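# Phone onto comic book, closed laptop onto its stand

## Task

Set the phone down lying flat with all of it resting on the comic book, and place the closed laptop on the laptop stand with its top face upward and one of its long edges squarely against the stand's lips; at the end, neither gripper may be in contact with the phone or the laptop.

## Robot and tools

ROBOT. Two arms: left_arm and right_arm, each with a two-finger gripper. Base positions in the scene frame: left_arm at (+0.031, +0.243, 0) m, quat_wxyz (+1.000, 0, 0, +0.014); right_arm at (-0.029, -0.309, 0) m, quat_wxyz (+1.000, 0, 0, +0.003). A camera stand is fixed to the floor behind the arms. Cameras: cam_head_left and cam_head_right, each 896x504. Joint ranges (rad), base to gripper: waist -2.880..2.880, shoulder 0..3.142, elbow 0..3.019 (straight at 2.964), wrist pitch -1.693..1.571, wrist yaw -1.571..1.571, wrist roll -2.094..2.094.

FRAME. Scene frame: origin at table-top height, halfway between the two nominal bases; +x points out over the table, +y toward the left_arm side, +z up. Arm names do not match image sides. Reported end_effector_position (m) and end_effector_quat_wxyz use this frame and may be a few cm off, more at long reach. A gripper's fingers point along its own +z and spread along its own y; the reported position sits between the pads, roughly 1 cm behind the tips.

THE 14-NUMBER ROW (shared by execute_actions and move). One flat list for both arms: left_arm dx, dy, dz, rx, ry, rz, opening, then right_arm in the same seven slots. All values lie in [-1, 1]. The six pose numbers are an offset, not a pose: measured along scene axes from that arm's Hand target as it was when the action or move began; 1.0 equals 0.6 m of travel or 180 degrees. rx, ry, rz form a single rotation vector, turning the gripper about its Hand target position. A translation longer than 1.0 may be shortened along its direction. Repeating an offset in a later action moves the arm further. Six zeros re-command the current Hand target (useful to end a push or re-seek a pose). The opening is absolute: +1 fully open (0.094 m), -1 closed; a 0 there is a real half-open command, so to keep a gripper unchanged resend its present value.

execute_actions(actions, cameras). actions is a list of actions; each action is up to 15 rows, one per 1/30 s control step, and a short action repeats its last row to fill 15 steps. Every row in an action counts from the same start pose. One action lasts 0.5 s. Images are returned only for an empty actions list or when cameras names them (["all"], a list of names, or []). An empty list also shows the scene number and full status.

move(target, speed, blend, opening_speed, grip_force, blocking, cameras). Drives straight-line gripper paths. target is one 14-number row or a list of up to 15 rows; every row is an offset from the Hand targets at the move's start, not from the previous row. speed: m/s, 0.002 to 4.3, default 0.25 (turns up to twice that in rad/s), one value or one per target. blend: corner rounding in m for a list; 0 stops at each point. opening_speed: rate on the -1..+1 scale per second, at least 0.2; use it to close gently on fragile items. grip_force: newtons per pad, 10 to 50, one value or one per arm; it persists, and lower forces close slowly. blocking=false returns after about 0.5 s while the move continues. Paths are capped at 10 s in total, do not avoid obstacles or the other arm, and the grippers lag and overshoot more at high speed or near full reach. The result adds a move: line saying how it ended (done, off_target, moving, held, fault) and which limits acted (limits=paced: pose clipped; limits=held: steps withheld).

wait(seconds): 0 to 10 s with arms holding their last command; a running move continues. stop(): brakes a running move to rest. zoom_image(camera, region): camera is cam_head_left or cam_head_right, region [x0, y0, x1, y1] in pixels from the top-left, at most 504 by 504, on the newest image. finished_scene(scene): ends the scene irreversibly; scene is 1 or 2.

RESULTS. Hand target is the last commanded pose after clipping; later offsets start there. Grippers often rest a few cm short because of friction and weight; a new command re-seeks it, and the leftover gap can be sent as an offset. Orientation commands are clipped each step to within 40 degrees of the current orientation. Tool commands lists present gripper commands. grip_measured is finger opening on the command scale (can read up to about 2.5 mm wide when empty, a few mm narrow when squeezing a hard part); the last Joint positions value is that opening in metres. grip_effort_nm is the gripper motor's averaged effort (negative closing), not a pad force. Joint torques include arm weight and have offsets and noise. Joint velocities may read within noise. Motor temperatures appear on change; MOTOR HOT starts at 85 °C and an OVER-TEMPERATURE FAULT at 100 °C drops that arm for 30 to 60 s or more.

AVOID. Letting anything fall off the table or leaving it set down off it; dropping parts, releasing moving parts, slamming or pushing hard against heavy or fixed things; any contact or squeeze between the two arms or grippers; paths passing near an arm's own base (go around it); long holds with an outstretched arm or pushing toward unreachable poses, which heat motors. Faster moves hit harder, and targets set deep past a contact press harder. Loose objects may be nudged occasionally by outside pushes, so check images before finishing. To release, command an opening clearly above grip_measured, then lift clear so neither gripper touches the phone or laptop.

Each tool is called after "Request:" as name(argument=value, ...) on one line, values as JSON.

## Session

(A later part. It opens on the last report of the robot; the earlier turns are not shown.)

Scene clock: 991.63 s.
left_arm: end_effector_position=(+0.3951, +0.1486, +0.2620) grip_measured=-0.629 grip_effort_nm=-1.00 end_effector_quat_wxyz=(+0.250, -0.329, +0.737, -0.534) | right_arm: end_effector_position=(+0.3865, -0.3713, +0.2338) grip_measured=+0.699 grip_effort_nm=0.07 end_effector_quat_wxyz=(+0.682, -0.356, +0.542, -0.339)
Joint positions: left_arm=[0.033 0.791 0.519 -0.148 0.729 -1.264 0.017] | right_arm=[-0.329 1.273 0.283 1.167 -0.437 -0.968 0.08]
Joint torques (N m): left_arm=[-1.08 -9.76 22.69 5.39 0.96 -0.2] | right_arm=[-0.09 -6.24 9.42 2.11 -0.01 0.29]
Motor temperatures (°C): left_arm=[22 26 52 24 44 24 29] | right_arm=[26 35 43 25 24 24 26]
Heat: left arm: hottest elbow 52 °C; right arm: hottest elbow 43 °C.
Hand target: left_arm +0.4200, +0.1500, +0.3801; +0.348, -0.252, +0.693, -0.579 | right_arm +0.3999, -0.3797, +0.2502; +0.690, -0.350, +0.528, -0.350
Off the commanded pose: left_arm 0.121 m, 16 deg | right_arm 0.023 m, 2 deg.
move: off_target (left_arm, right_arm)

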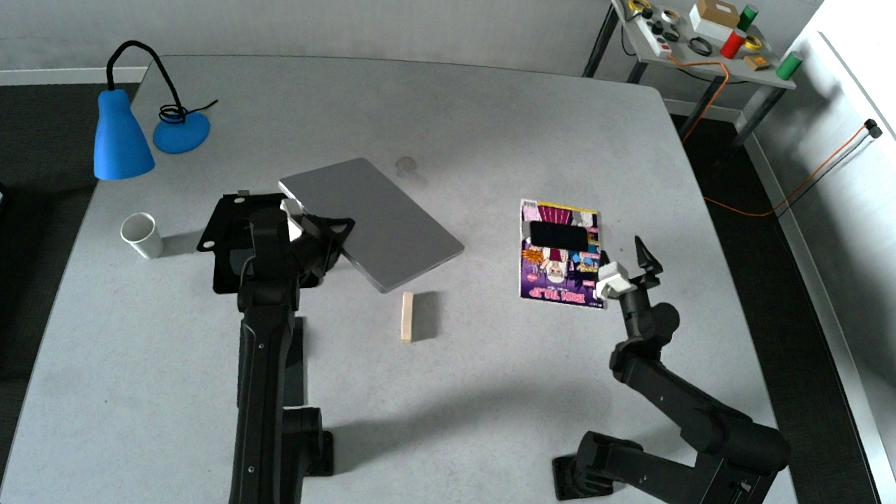

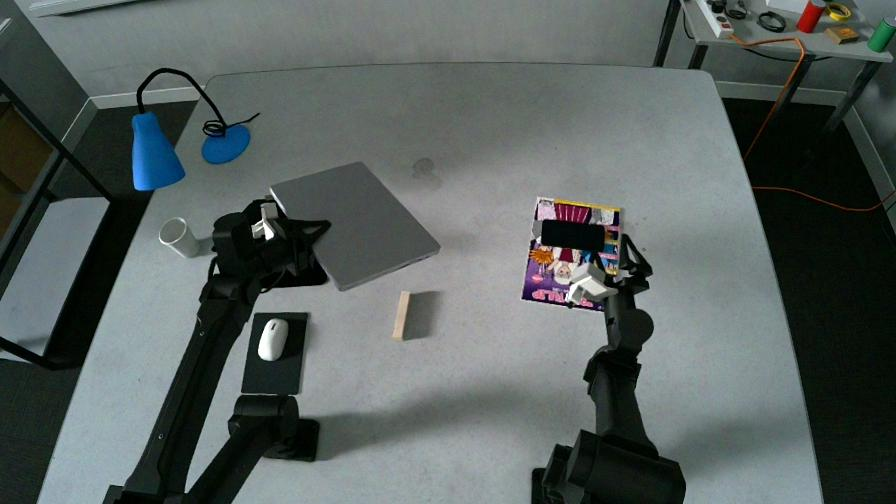

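Request:
move(target=[0.0917,0.3083,0.0333,0,0,0.2778,-0.85, 0,0,0,0,0,0,0.7], speed=0.3, cameras=["all"])

Request:
zoom_image(camera="cam_head_left", region=[100, 100, 480, 400])

Request:
zoom_image(camera="cam_head_right", region=[100, 100, 480, 400])

Scene clock: 1005.73 s.
left_arm: end_effector_position=(+0.4236, +0.3198, +0.2369) grip_measured=-0.629 grip_effort_nm=-1.01 end_effector_quat_wxyz=(-0.446, +0.587, -0.606, +0.298) | right_arm: end_effector_position=(+0.3865, -0.3713, +0.2338) grip_measured=+0.699 grip_effort_nm=0.07 end_effector_quat_wxyz=(+0.682, -0.356, +0.542, -0.339)
Joint positions: left_arm=[0.176 0.81 0.519 -0.148 0.023 -1.349 0.017] | right_arm=[-0.329 1.273 0.283 1.167 -0.437 -0.968 0.08]
Joint torques (N m): left_arm=[-0.5 -9.88 27.75 6 0.11 -0.13] | right_arm=[-0.15 -6.12 9.4 2.1 0 0.28]
Motor temperatures (°C): left_arm=[22 26 54 24 39 24 30] | right_arm=[26 35 43 25 24 24 26]
Heat: left arm: hottest elbow 54 °C; right arm: hottest elbow 43 °C.
Hand target: left_arm +0.4750, +0.3350, +0.4000; -0.561, +0.521, -0.521, +0.377 | right_arm +0.3999, -0.3797, +0.2502; +0.690, -0.350, +0.528, -0.350
Off the commanded pose: left_arm 0.172 m, 20 deg | right_arm 0.023 m, 2 deg.
move: off_target (left_arm, right_arm)

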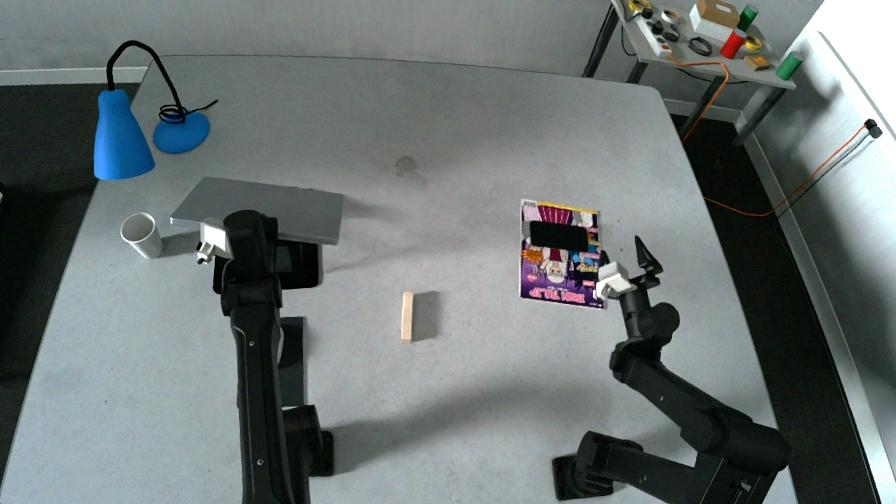

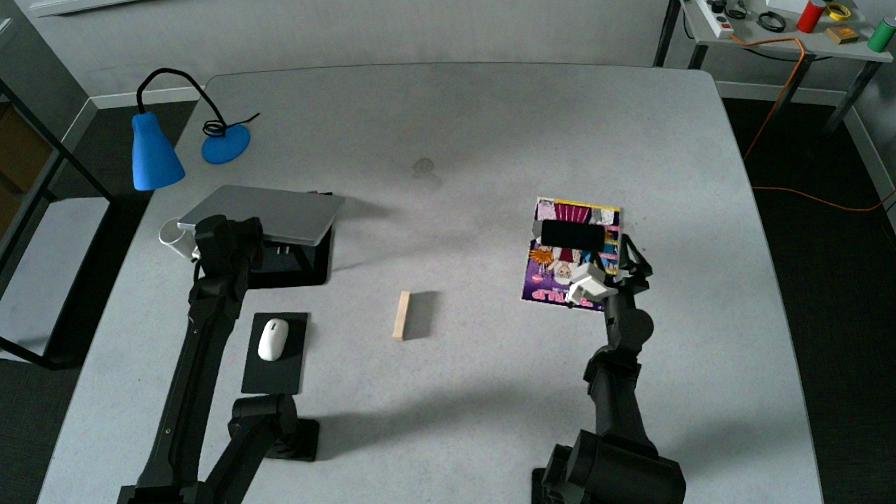

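Scaled by 1.326.

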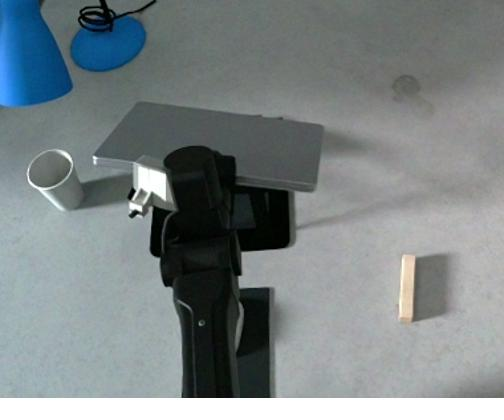

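Scaled by 1.326.

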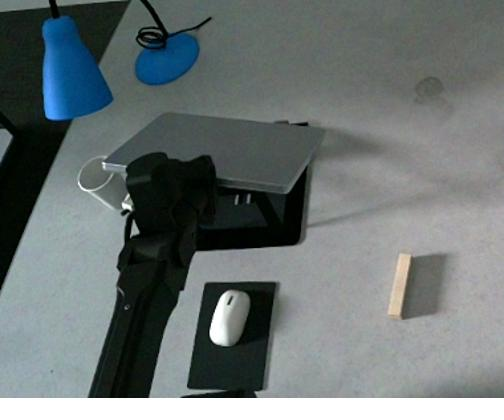

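Request:
move(target=[0.0717,0.0833,-0.0667,-0.0592,-0.0143,0.0329,-0.85, 0,0,0,0,0,0,0.7], speed=0.15, cameras=["all"])

Request:
zoom_image(camera="cam_head_left", region=[120, 120, 400, 320])

Request:
zoom_image(camera="cam_head_right", region=[120, 120, 400, 320])

Scene clock: 1044.53 s.
left_arm: end_effector_position=(+0.4512, +0.3614, +0.1988) grip_measured=-0.629 grip_effort_nm=-1.01 end_effector_quat_wxyz=(-0.424, +0.668, -0.524, +0.316) | right_arm: end_effector_position=(+0.3865, -0.3713, +0.2338) grip_measured=+0.699 grip_effort_nm=0.06 end_effector_quat_wxyz=(+0.682, -0.356, +0.542, -0.339)
Joint positions: left_arm=[0.254 1.006 0.519 0.031 0.016 -1.539 0.017] | right_arm=[-0.329 1.273 0.283 1.167 -0.437 -0.968 0.08]
Joint torques (N m): left_arm=[-0.85 -11.69 26.37 6.53 0.02 -0.22] | right_arm=[-0.15 -6.12 9.4 2.1 0 0.28]
Motor temperatures (°C): left_arm=[22 26 64 25 34 24 30] | right_arm=[26 34 45 25 24 24 26]
Heat: left arm: hottest elbow 64 °C; right arm: hottest elbow 45 °C.
Hand target: left_arm +0.5180, +0.3850, +0.3601; -0.540, +0.588, -0.444, +0.406 | right_arm +0.3999, -0.3797, +0.2502; +0.690, -0.350, +0.528, -0.350
Off the commanded pose: left_arm 0.176 m, 21 deg | right_arm 0.023 m, 2 deg.
move: off_target (left_arm, right_arm)

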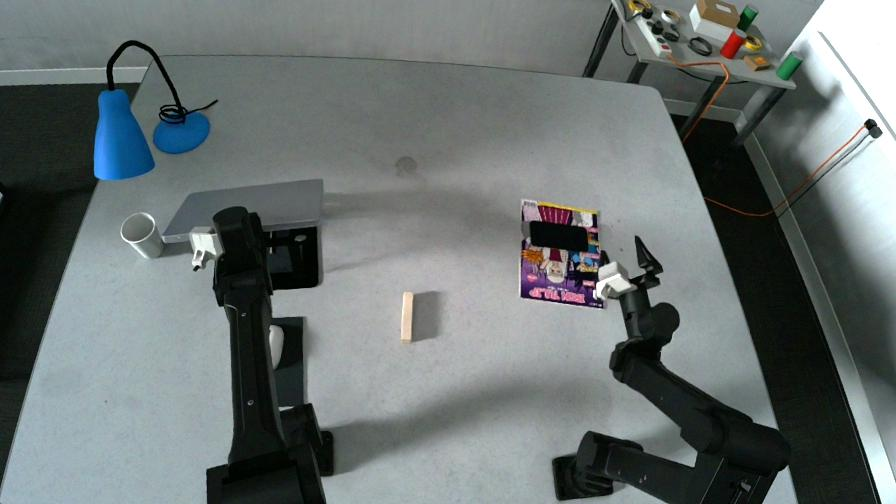

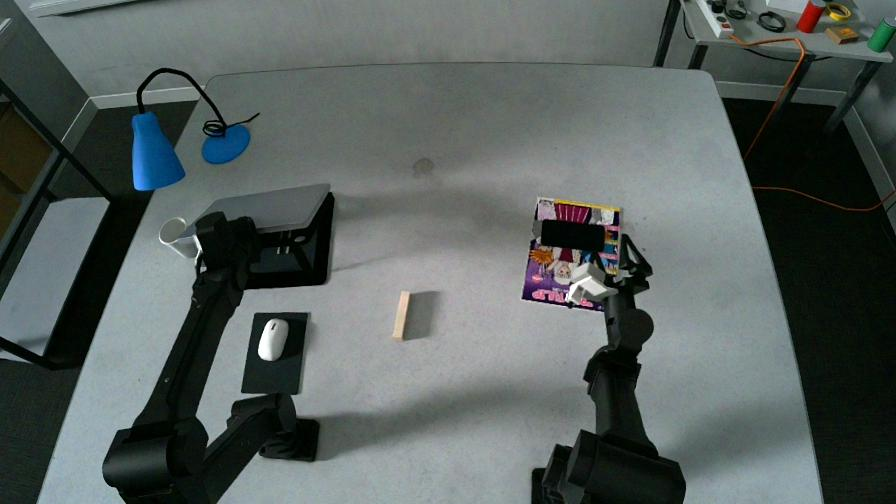

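Scaled by 1.800.

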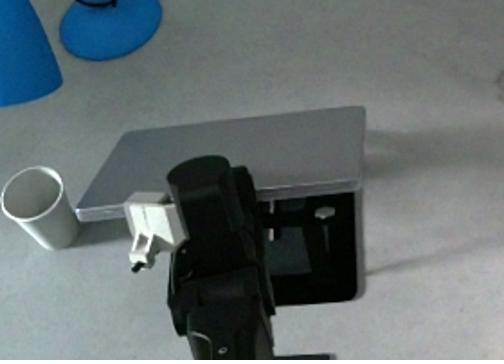

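Scaled by 1.800.

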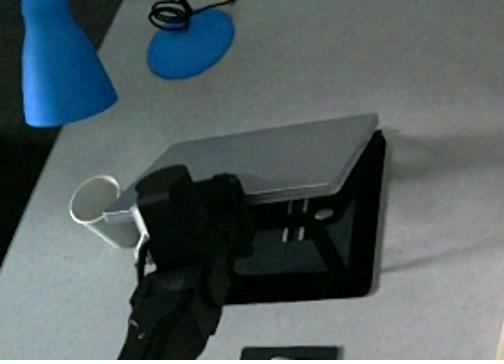

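Request:
move(target=[0.0167,0.0,-0.1083,0,0,-0.0139,-0.85, 0,0,0,0,0,0,0.7], speed=0.1, cameras=["all"])

Request:
zoom_image(camera="cam_head_left", region=[120, 120, 400, 320])

Request:
zoom_image(camera="cam_head_right", region=[120, 120, 400, 320])

Scene clock: 1059.20 s.
left_arm: end_effector_position=(+0.4870, +0.3665, +0.1734) grip_measured=-0.629 grip_effort_nm=-1.01 end_effector_quat_wxyz=(-0.434, +0.648, -0.522, +0.345) | right_arm: end_effector_position=(+0.3865, -0.3713, +0.2338) grip_measured=+0.699 grip_effort_nm=0.07 end_effector_quat_wxyz=(+0.682, -0.356, +0.542, -0.339)
Joint positions: left_arm=[0.26 1.195 0.519 0.28 0.062 -1.539 0.017] | right_arm=[-0.329 1.273 0.283 1.167 -0.437 -0.968 0.08]
Joint torques (N m): left_arm=[-0.62 -14.21 18.61 6.64 0.27 -0.13] | right_arm=[-0.09 -6.18 9.4 2.1 0 0.28]
Motor temperatures (°C): left_arm=[22 26 65 26 33 24 30] | right_arm=[26 34 45 25 24 24 26]
Heat: left arm: hottest elbow 65 °C; right arm: hottest elbow 45 °C.
Hand target: left_arm +0.5280, +0.3850, +0.2952; -0.531, +0.578, -0.456, +0.418 | right_arm +0.3999, -0.3797, +0.2502; +0.690, -0.350, +0.528, -0.350
Off the commanded pose: left_arm 0.130 m, 18 deg | right_arm 0.023 m, 2 deg.
move: off_target (left_arm, right_arm)

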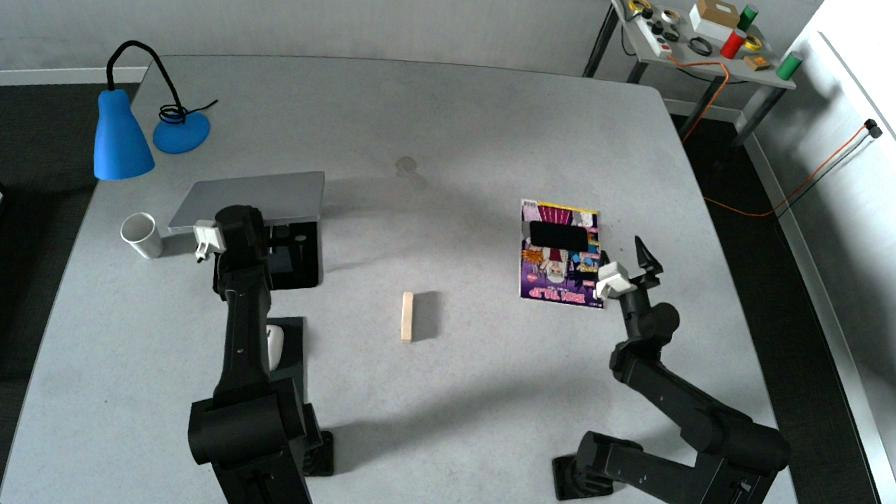

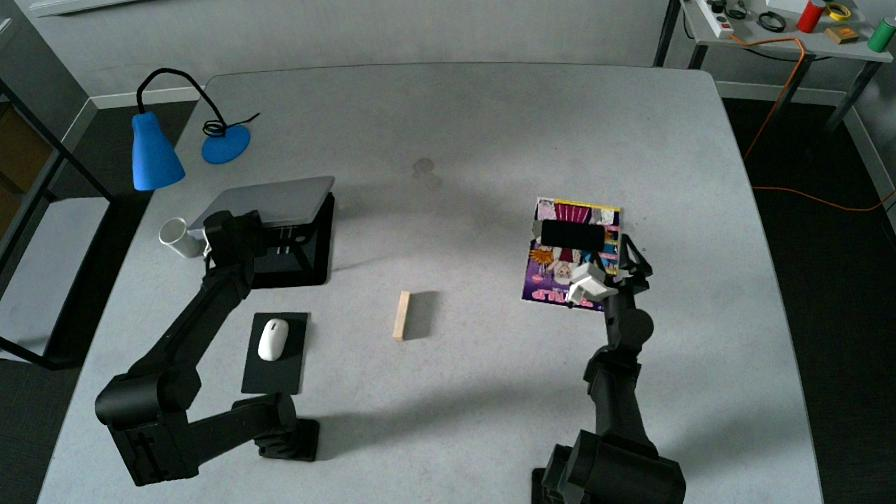

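Scaled by 1.800.

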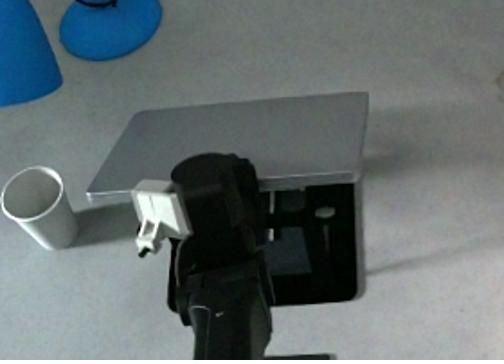

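Scaled by 1.800.

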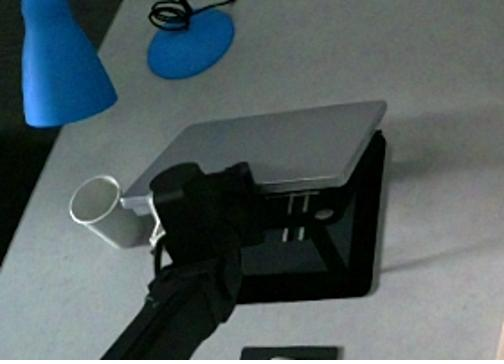

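Request:
move(target=[-0.0833,0.0,-0.0833,0,0,0,-0.85, 0,0,0,0,0,0,0.7], speed=0.1, cameras=["all"])

Request:
zoom_image(camera="cam_head_left", region=[120, 120, 400, 320])

Request:
zoom_image(camera="cam_head_right", region=[120, 120, 400, 320])

Scene clock: 1069.30 s.
left_arm: end_effector_position=(+0.4658, +0.3716, +0.1642) grip_measured=-0.629 grip_effort_nm=-1.01 end_effector_quat_wxyz=(-0.458, +0.631, -0.503, +0.372) | right_arm: end_effector_position=(+0.3865, -0.3713, +0.2338) grip_measured=+0.699 grip_effort_nm=0.07 end_effector_quat_wxyz=(+0.682, -0.356, +0.542, -0.339)
Joint positions: left_arm=[0.302 1.194 0.417 0.466 0.11 -1.544 0.017] | right_arm=[-0.329 1.273 0.283 1.167 -0.437 -0.968 0.08]
Joint torques (N m): left_arm=[0.5 -13.98 12.45 5.76 0.11 -0.05] | right_arm=[-0.15 -6.12 9.4 2.1 0 0.28]
Motor temperatures (°C): left_arm=[22 26 64 26 33 24 30] | right_arm=[26 34 45 25 24 24 26]
Heat: left arm: hottest elbow 64 °C; right arm: hottest elbow 45 °C.
Hand target: left_arm +0.4780, +0.3850, +0.2450; -0.531, +0.579, -0.456, +0.418 | right_arm +0.3999, -0.3797, +0.2502; +0.690, -0.350, +0.528, -0.350
Off the commanded pose: left_arm 0.083 m, 13 deg | right_arm 0.023 m, 2 deg.
move: off_target (left_arm, right_arm)

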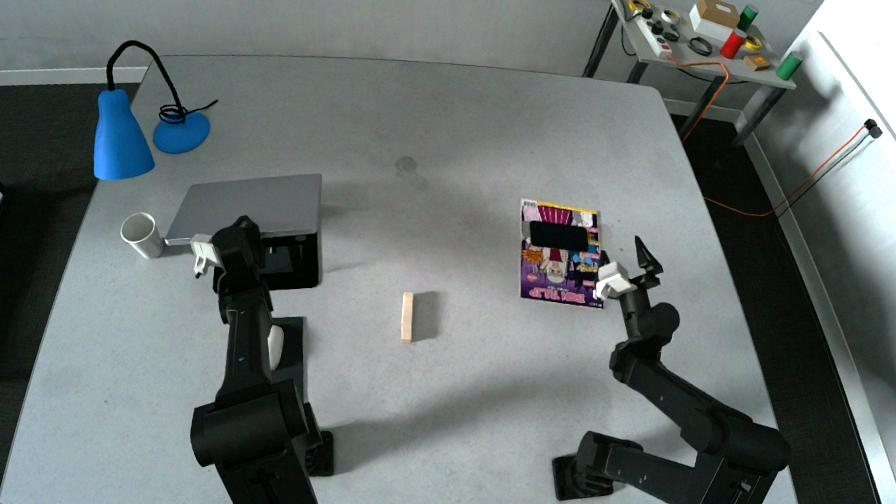

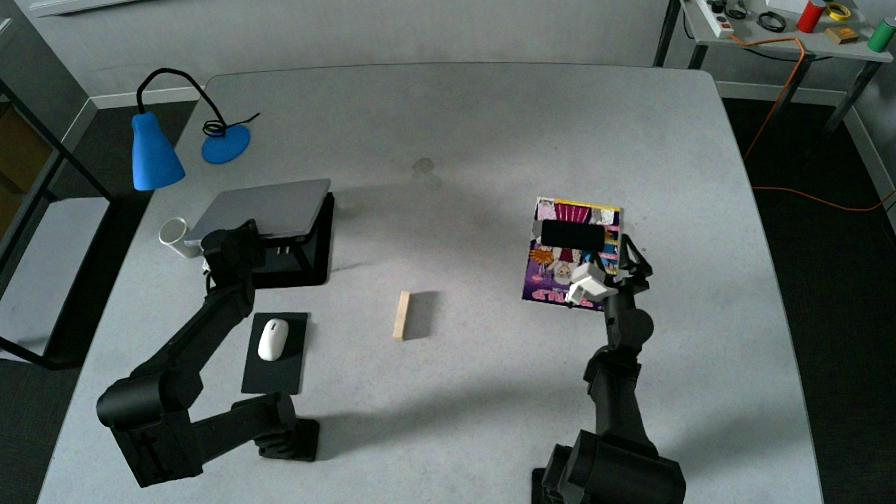

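Scaled by 1.800.

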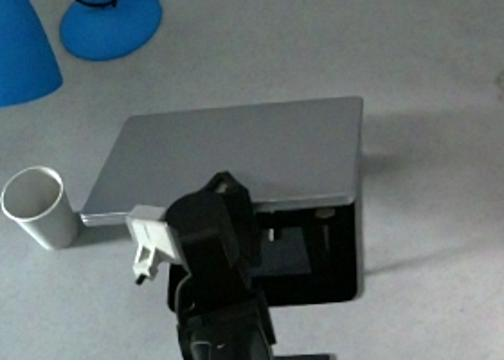

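Scaled by 1.800.

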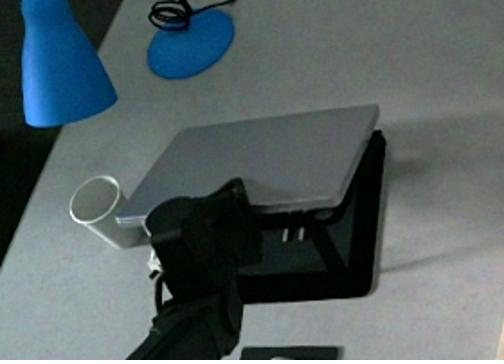

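Request:
move(target=[[-0.02,0,0.05,0,0,0,-0.85, 0,0,0,0,0,0,0.7],[-0.0833,0,0.0333,0,0,0,-0.85, 0,0,0,0,0,0,0.7]], speed=0.12, blend=[0.02, 0], cameras=["cam_head_left"])

Request:
zoom_image(camera="cam_head_left", region=[120, 120, 400, 320])

Scene clock: 1081.83 s.
left_arm: end_effector_position=(+0.4141, +0.3732, +0.1695) grip_measured=-0.629 grip_effort_nm=-1.01 end_effector_quat_wxyz=(-0.451, +0.640, -0.500, +0.370) | right_arm: end_effector_position=(+0.3865, -0.3713, +0.2338) grip_measured=+0.699 grip_effort_nm=0.07 end_effector_quat_wxyz=(+0.682, -0.356, +0.542, -0.339)
Joint positions: left_arm=[0.375 0.99 0.326 0.335 0.173 -1.536 0.017] | right_arm=[-0.329 1.273 0.283 1.167 -0.437 -0.968 0.08]
Joint torques (N m): left_arm=[-0.21 -13.22 15.5 4.78 0.4 -0.11] | right_arm=[-0.09 -6.24 9.42 2.1 0 0.28]
Motor temperatures (°C): left_arm=[22 26 62 26 33 24 30] | right_arm=[26 34 45 25 24 24 26]
Heat: left arm: hottest elbow 62 °C; right arm: hottest elbow 45 °C.
Hand target: left_arm +0.4280, +0.3851, +0.2651; -0.531, +0.579, -0.456, +0.418 | right_arm +0.3999, -0.3797, +0.2502; +0.690, -0.350, +0.528, -0.350
Off the commanded pose: left_arm 0.097 m, 14 deg | right_arm 0.023 m, 2 deg.
move: off_target (left_arm, right_arm); blend cut to 0.0168 m at target 1
Images, in order (width x height): cam_head_left 896x504.

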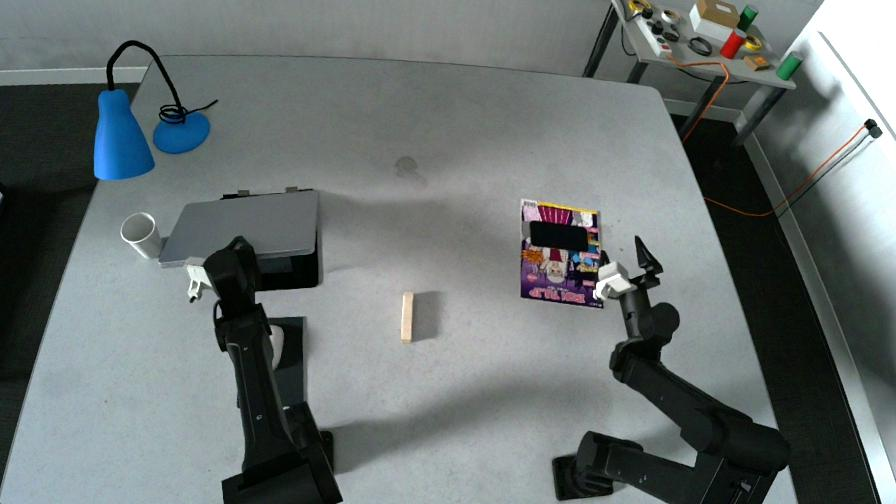

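Scaled by 1.800.

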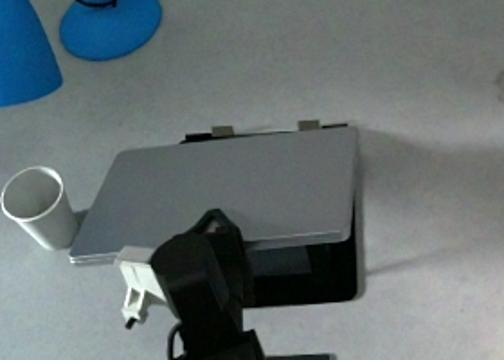

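Request:
move(target=[0.0083,-0.05,-0.0917,0,0,-0.0111,-0.85, 0,0,0,0,0,0,0.7], speed=0.1, cameras=["cam_head_left"])

Request:
zoom_image(camera="cam_head_left", region=[120, 120, 400, 320])

Scene clock: 1092.87 s.
left_arm: end_effector_position=(+0.4188, +0.3594, +0.1654) grip_measured=-0.629 grip_effort_nm=-1.01 end_effector_quat_wxyz=(-0.488, +0.608, -0.492, +0.388) | right_arm: end_effector_position=(+0.3865, -0.3713, +0.2338) grip_measured=+0.699 grip_effort_nm=0.07 end_effector_quat_wxyz=(+0.682, -0.356, +0.542, -0.339)
Joint positions: left_arm=[0.318 1.065 0.266 0.572 0.125 -1.533 0.017] | right_arm=[-0.329 1.273 0.283 1.167 -0.437 -0.968 0.08]
Joint torques (N m): left_arm=[-2.9 -8 11.3 5 0.06 -0.17] | right_arm=[-0.09 -6.12 9.4 2.1 0 0.29]
Motor temperatures (°C): left_arm=[22 27 62 25 33 24 30] | right_arm=[26 34 45 25 24 24 26]
Heat: left arm: hottest elbow 62 °C; right arm: hottest elbow 45 °C.
Hand target: left_arm +0.4330, +0.3551, +0.2101; -0.524, +0.571, -0.466, +0.427 | right_arm +0.3999, -0.3797, +0.2502; +0.690, -0.350, +0.528, -0.350
Off the commanded pose: left_arm 0.047 m, 8 deg | right_arm 0.023 m, 2 deg.
move: off_target (left_arm, right_arm)
Images, in order (width x height): cam_head_left 896x504.

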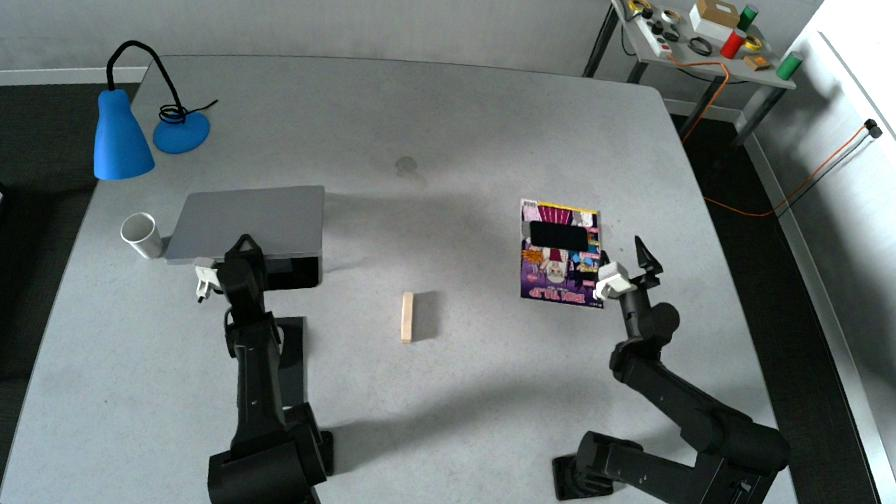

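Scaled by 1.800.

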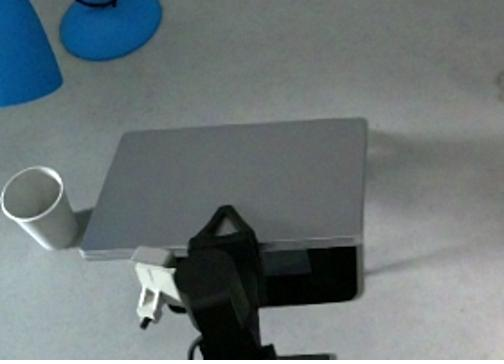

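Request:
execute_actions(actions=[])

Scene clock: 1106.63 s.
left_arm: end_effector_position=(+0.4187, +0.3594, +0.1653) grip_measured=-0.629 grip_effort_nm=-1.01 end_effector_quat_wxyz=(-0.488, +0.608, -0.492, +0.388) | right_arm: end_effector_position=(+0.3865, -0.3713, +0.2338) grip_measured=+0.699 grip_effort_nm=0.06 end_effector_quat_wxyz=(+0.682, -0.356, +0.542, -0.339)
Joint positions: left_arm=[0.318 1.065 0.266 0.572 0.125 -1.533 0.017] | right_arm=[-0.329 1.273 0.283 1.167 -0.437 -0.968 0.08]
Joint velocities: within noise
Joint torques (N m): left_arm=[-3.25 -7 11.23 5.01 0.07 -0.19] | right_arm=[-0.09 -6.18 9.42 2.11 0 0.29]
Motor temperatures (°C): left_arm=[22 26 58 25 32 24 30] | right_arm=[26 34 45 25 24 24 26]
Heat: left arm: hottest elbow 58 °C; right arm: hottest elbow 45 °C.
Hand target: left_arm +0.4329, +0.3551, +0.2100; -0.524, +0.571, -0.466, +0.427 | right_arm +0.3999, -0.3797, +0.2502; +0.690, -0.350, +0.528, -0.350
Tool commands: left_gripper/opening=-0.85 right_gripper/opening=+0.7
Off the commanded pose: left_arm 0.047 m, 8 deg | right_arm 0.023 m, 2 deg.

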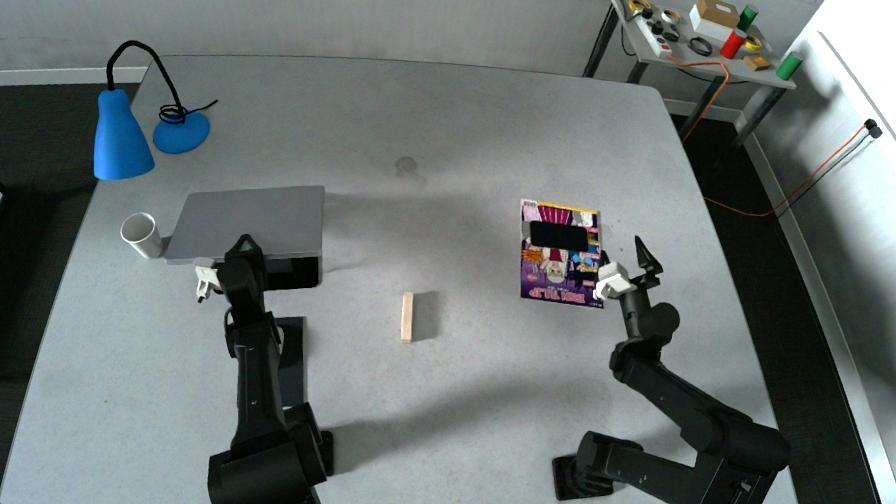

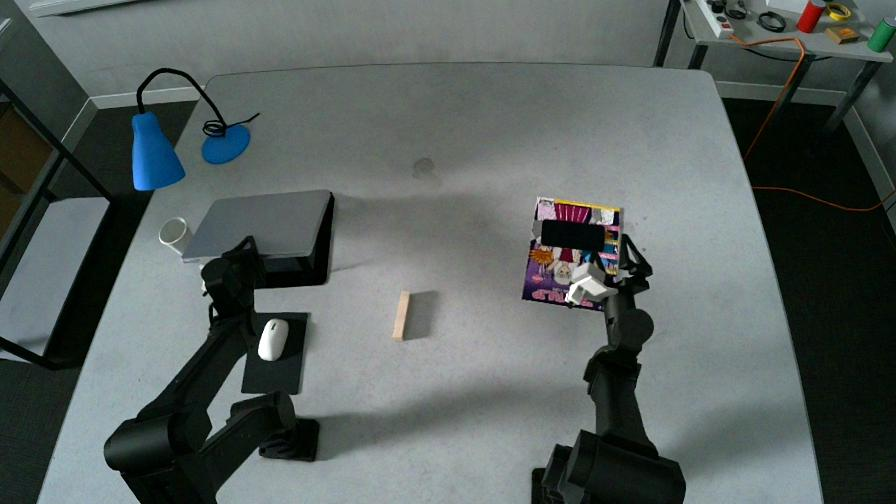

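Request:
zoom_image(camera="cam_head_left", region=[120, 160, 360, 300])

Request:
zoom_image(camera="cam_head_right", region=[140, 160, 380, 300])

Scaled by 2.100.

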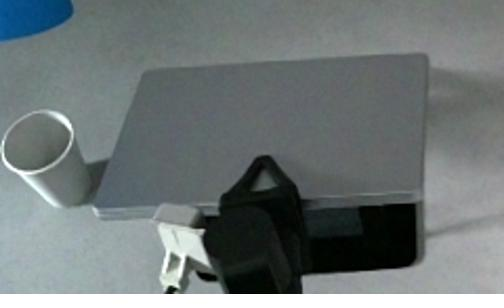

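Scaled by 2.100.

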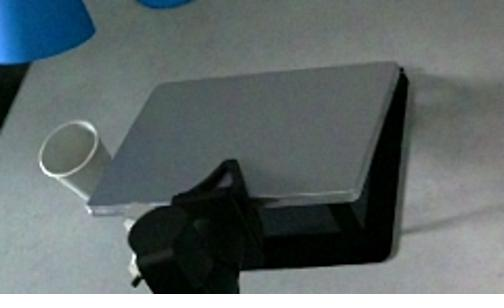

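Request:
move(target=[-0.01, 0, -0.015, -0.0105, 0.049, 0, -0.85, 0, 0, 0, 0, 0, 0, 0.7], speed=0.1, cameras=["all"])

Scene clock: 1142.50 s.
left_arm: end_effector_position=(+0.4099, +0.3552, +0.1626) grip_measured=-0.629 grip_effort_nm=-1.01 end_effector_quat_wxyz=(-0.456, +0.630, -0.510, +0.367) | right_arm: end_effector_position=(+0.3865, -0.3713, +0.2338) grip_measured=+0.699 grip_effort_nm=0.07 end_effector_quat_wxyz=(+0.682, -0.356, +0.542, -0.339)
Joint positions: left_arm=[0.316 0.97 0.291 0.356 0.125 -1.526 0.017] | right_arm=[-0.329 1.273 0.283 1.167 -0.437 -0.968 0.08]
Joint torques (N m): left_arm=[-2.67 -7.18 14.49 1.94 0.07 -0.09] | right_arm=[-0.15 -6.12 9.42 2.09 0 0.28]
Motor temperatures (°C): left_arm=[22 26 52 25 31 24 30] | right_arm=[26 34 46 25 24 24 25]
Heat: left arm: hottest elbow 52 °C; right arm: hottest elbow 46 °C.
Hand target: left_arm +0.4270, +0.3550, +0.2011; -0.477, +0.610, -0.498, +0.390 | right_arm +0.3999, -0.3797, +0.2502; +0.690, -0.350, +0.528, -0.350
Off the commanded pose: left_arm 0.042 m, 4 deg | right_arm 0.023 m, 2 deg.
move: off_target (left_arm, right_arm)

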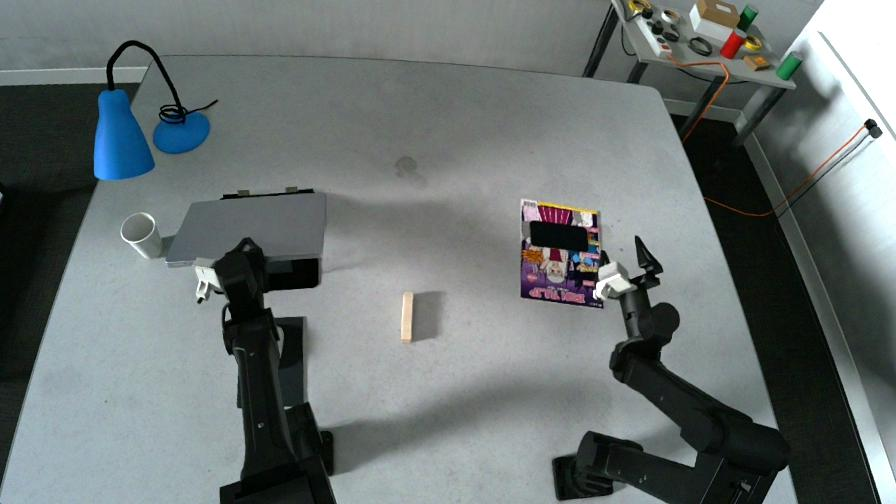

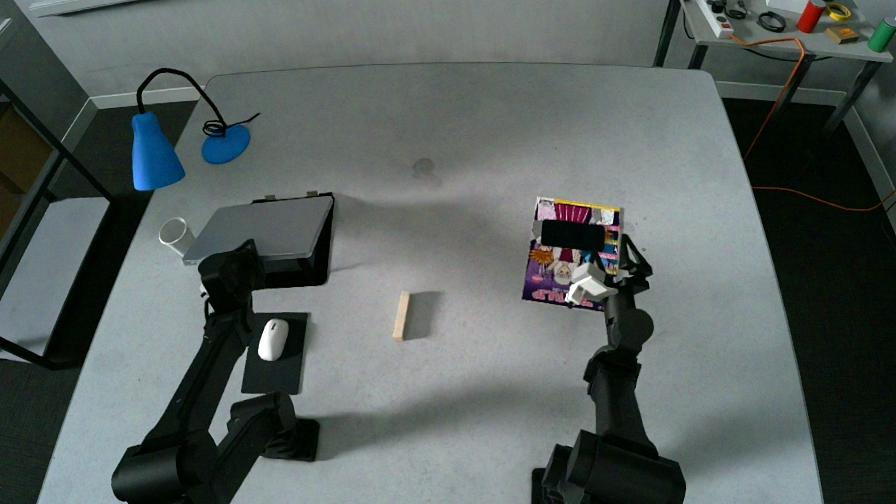

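Request:
zoom_image(camera="cam_head_left", region=[120, 160, 360, 300])

Request:
zoom_image(camera="cam_head_right", region=[140, 160, 380, 300])

Scaled by 2.100.

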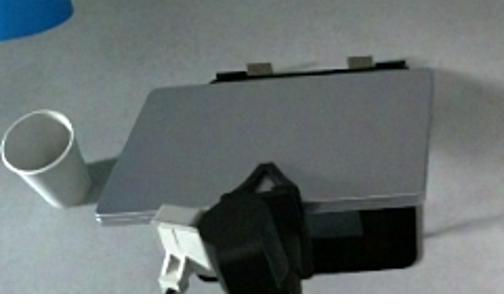

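Scaled by 2.100.

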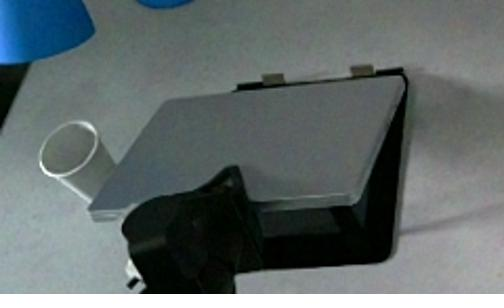

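Request:
move(target=[0.045, 0.006, -0.021, 0, 0, 0, -0.85, 0, 0, 0, 0, 0, 0, 0.7], speed=0.06, cameras=["all"])

Request:
zoom_image(camera="cam_head_left", region=[120, 160, 360, 300])

Request:
zoom_image(camera="cam_head_right", region=[140, 160, 380, 300])

Scene clock: 1166.40 s.
left_arm: end_effector_position=(+0.4282, +0.3572, +0.1596) grip_measured=-0.630 grip_effort_nm=-1.01 end_effector_quat_wxyz=(-0.459, +0.628, -0.509, +0.369) | right_arm: end_effector_position=(+0.3865, -0.3713, +0.2338) grip_measured=+0.699 grip_effort_nm=0.07 end_effector_quat_wxyz=(+0.682, -0.356, +0.542, -0.339)
Joint positions: left_arm=[0.299 1.063 0.319 0.431 0.11 -1.531 0.017] | right_arm=[-0.329 1.273 0.283 1.167 -0.437 -0.968 0.08]
Joint torques (N m): left_arm=[-2.61 -4.25 14.57 2.97 -0.15 -0.03] | right_arm=[-0.15 -6.18 9.43 2.11 -0.01 0.29]
Heat: left arm: hottest elbow 53 °C; right arm: hottest elbow 46 °C.
Hand target: left_arm +0.4539, +0.3587, +0.1883; -0.477, +0.610, -0.498, +0.390 | right_arm +0.3999, -0.3797, +0.2502; +0.690, -0.350, +0.528, -0.350
Off the commanded pose: left_arm 0.039 m, 4 deg | right_arm 0.023 m, 2 deg.
move: off_target (left_arm, right_arm)

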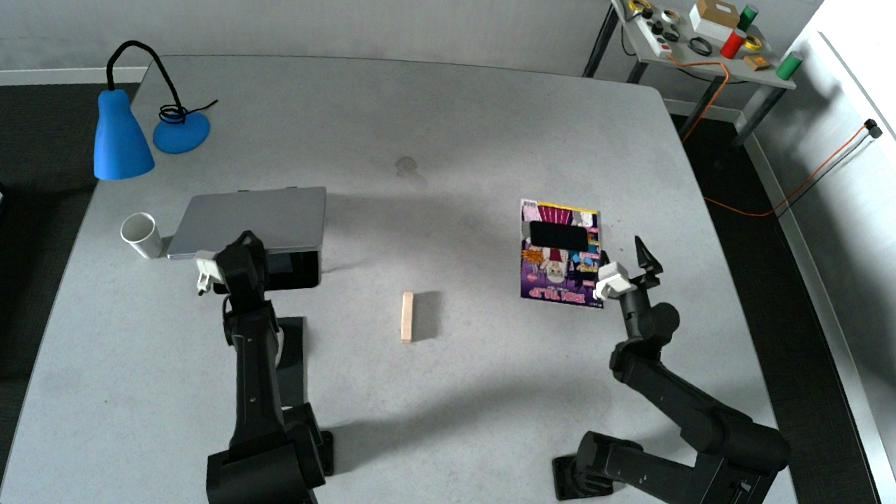

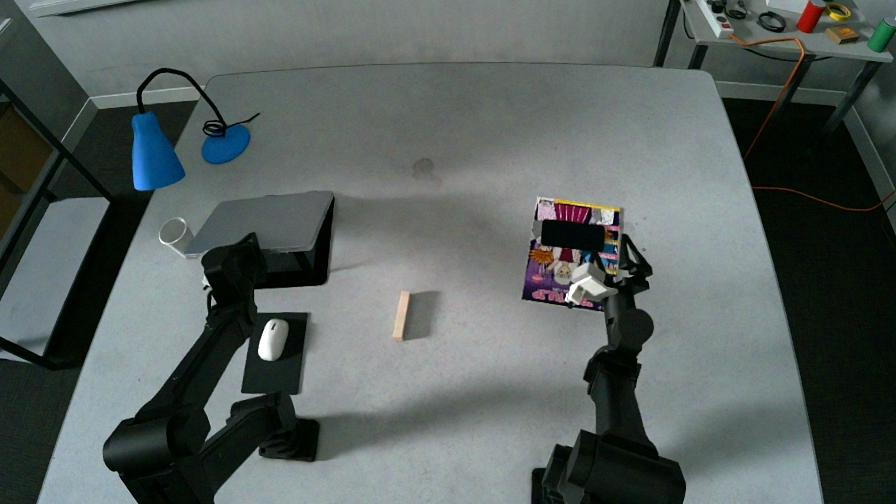

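Scaled by 2.100.

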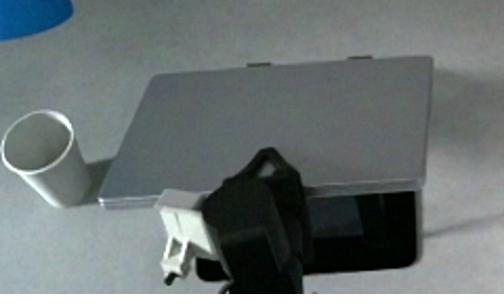

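Scaled by 2.100.

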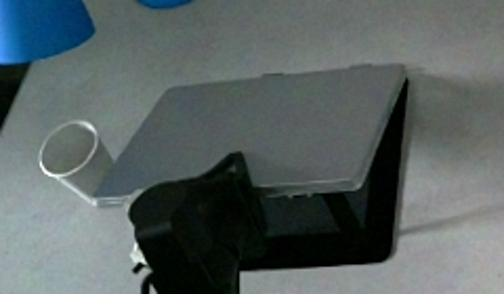

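Request:
move(target=[-0.008, 0, -0.033, -0.0035, 0.0163, 0, -0.85, 0, 0, 0, 0, 0, 0, 0.7], speed=0.08, cameras=["cam_head_left"])

Request:
zoom_image(camera="cam_head_left", region=[120, 160, 360, 300])

Scene clock: 1176.50 s.
left_arm: end_effector_position=(+0.4316, +0.3584, +0.1583) grip_measured=-0.630 grip_effort_nm=-1.01 end_effector_quat_wxyz=(-0.457, +0.629, -0.510, +0.368) | right_arm: end_effector_position=(+0.3865, -0.3713, +0.2338) grip_measured=+0.699 grip_effort_nm=0.07 end_effector_quat_wxyz=(+0.682, -0.356, +0.542, -0.339)
Joint positions: left_arm=[0.299 1.079 0.328 0.431 0.11 -1.531 0.017] | right_arm=[-0.329 1.273 0.283 1.167 -0.437 -0.968 0.08]
Joint torques (N m): left_arm=[-2.73 -3.66 12.83 2.32 -0.09 0.03] | right_arm=[-0.09 -6.12 9.4 2.11 0 0.28]
Heat: left arm: hottest elbow 53 °C; right arm: hottest elbow 46 °C.
Hand target: left_arm +0.4491, +0.3587, +0.1685; -0.461, +0.623, -0.508, +0.377 | right_arm +0.3999, -0.3797, +0.2502; +0.690, -0.350, +0.528, -0.350
Off the commanded pose: left_arm 0.020 m, 1 deg | right_arm 0.023 m, 2 deg.
move: off_target (left_arm, right_arm)
Images, in order (width x height): cam_head_left 896x504.

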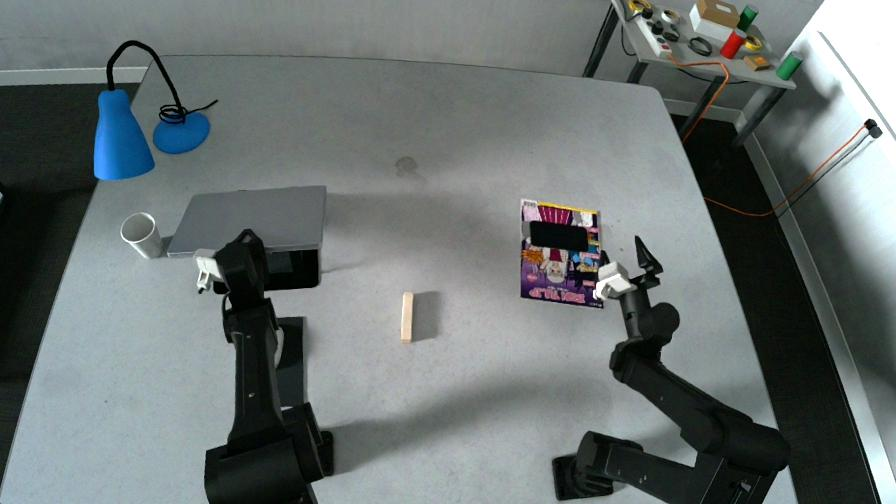

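Scaled by 2.100.

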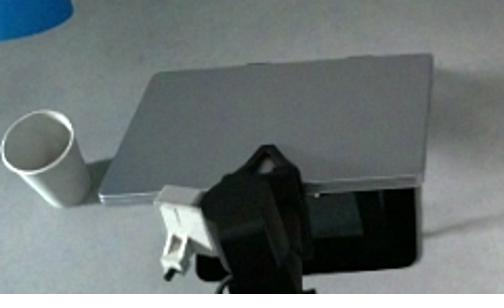

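Request:
move(target=[-0.022, 0, -0.042, 0, 0, 0, -0.85, 0, 0, 0, 0, 0, 0, 0.7], speed=0.08, cameras=[])

Scene clock: 1194.27 s.
left_arm: end_effector_position=(+0.4397, +0.3590, +0.1596) grip_measured=-0.630 grip_effort_nm=-1.01 end_effector_quat_wxyz=(-0.469, +0.616, -0.504, +0.382) | right_arm: end_effector_position=(+0.3865, -0.3713, +0.2338) grip_measured=+0.699 grip_effort_nm=0.07 end_effector_quat_wxyz=(+0.682, -0.356, +0.542, -0.339)
Joint positions: left_arm=[0.299 1.133 0.326 0.535 0.121 -1.534 0.017] | right_arm=[-0.329 1.273 0.283 1.167 -0.437 -0.968 0.08]
Joint torques (N m): left_arm=[-0.91 -4.07 6.98 2.56 0.1 0.08] | right_arm=[-0.15 -6.24 9.43 2.09 0 0.28]
Heat: left arm: hottest elbow 51 °C; right arm: hottest elbow 46 °C.
Hand target: left_arm +0.4360, +0.3587, +0.1435; -0.461, +0.623, -0.508, +0.377 | right_arm +0.3999, -0.3797, +0.2502; +0.690, -0.350, +0.528, -0.350
Off the commanded pose: left_arm 0.017 m, 1 deg | right_arm 0.023 m, 2 deg.
move: off_target (left_arm, right_arm)
No camera images: "cameras" was empty.

Request:
move(target=[-0.02, 0, 0.02, -0.0064, 0.03, 0, -0.85, 0, 0, 0, 0, 0, 0, 0.7], speed=0.08, cameras=["all"])

Request:
zoom_image(camera="cam_head_left", region=[120, 160, 360, 300])

Request:
zoom_image(camera="cam_head_right", region=[140, 160, 380, 300])

Scene clock: 1204.53 s.
left_arm: end_effector_position=(+0.4263, +0.3545, +0.1568) grip_measured=-0.630 grip_effort_nm=-1.00 end_effector_quat_wxyz=(-0.435, +0.638, -0.527, +0.356) | right_arm: end_effector_position=(+0.3865, -0.3713, +0.2338) grip_measured=+0.699 grip_effort_nm=0.07 end_effector_quat_wxyz=(+0.682, -0.356, +0.542, -0.339)
Joint positions: left_arm=[0.301 1.032 0.346 0.306 0.126 -1.516 0.017] | right_arm=[-0.329 1.273 0.283 1.167 -0.437 -0.968 0.08]
Joint torques (N m): left_arm=[-0.32 -6.24 9.99 0.64 0.19 0.05] | right_arm=[-0.26 -6.18 9.43 2.1 -0.01 0.28]
Heat: left arm: hottest elbow 50 °C; right arm: hottest elbow 46 °C.
Hand target: left_arm +0.4240, +0.3585, +0.1553; -0.430, +0.644, -0.526, +0.352 | right_arm +0.3999, -0.3797, +0.2502; +0.690, -0.350, +0.528, -0.350
Off the commanded pose: left_arm 0.005 m, 1 deg | right_arm 0.023 m, 2 deg.
move: off_target (right_arm)

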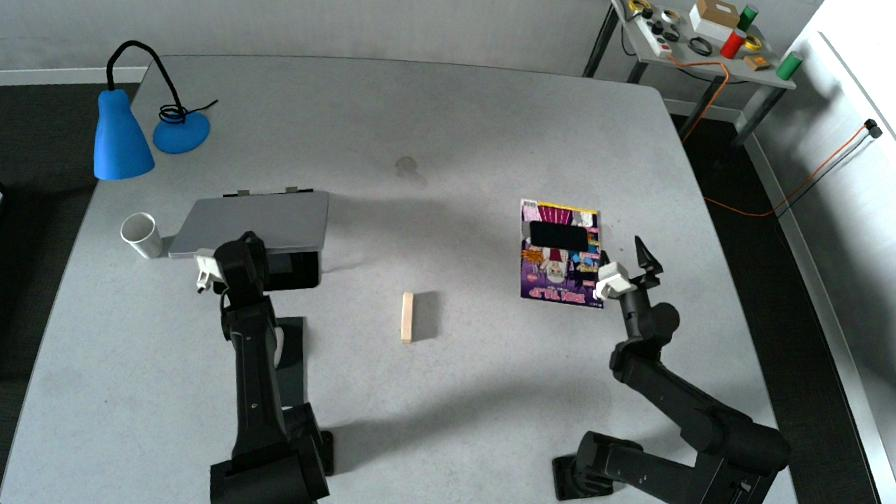

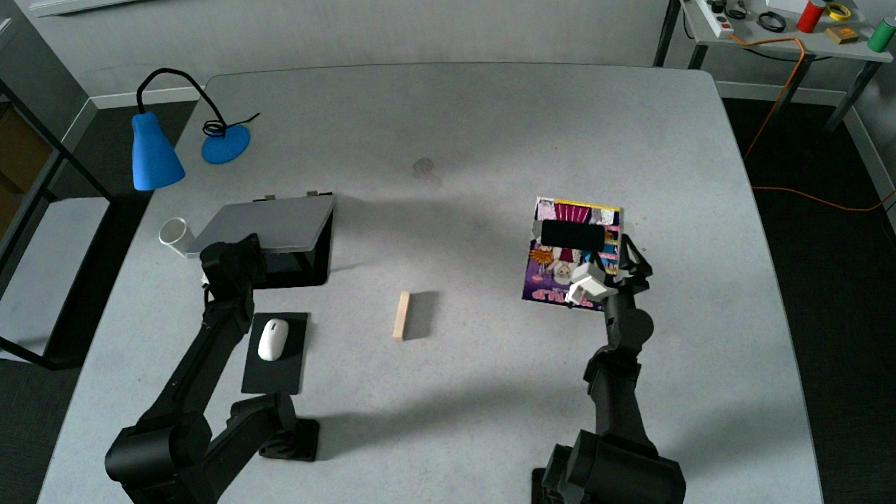

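Scaled by 2.100.

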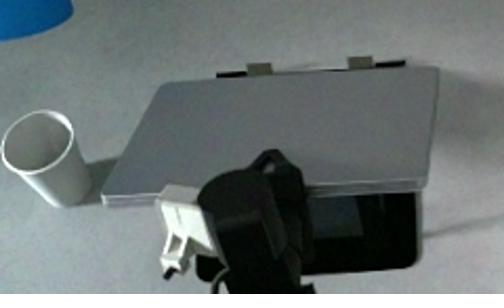

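Scaled by 2.100.

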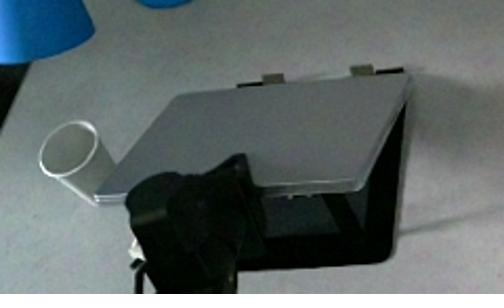

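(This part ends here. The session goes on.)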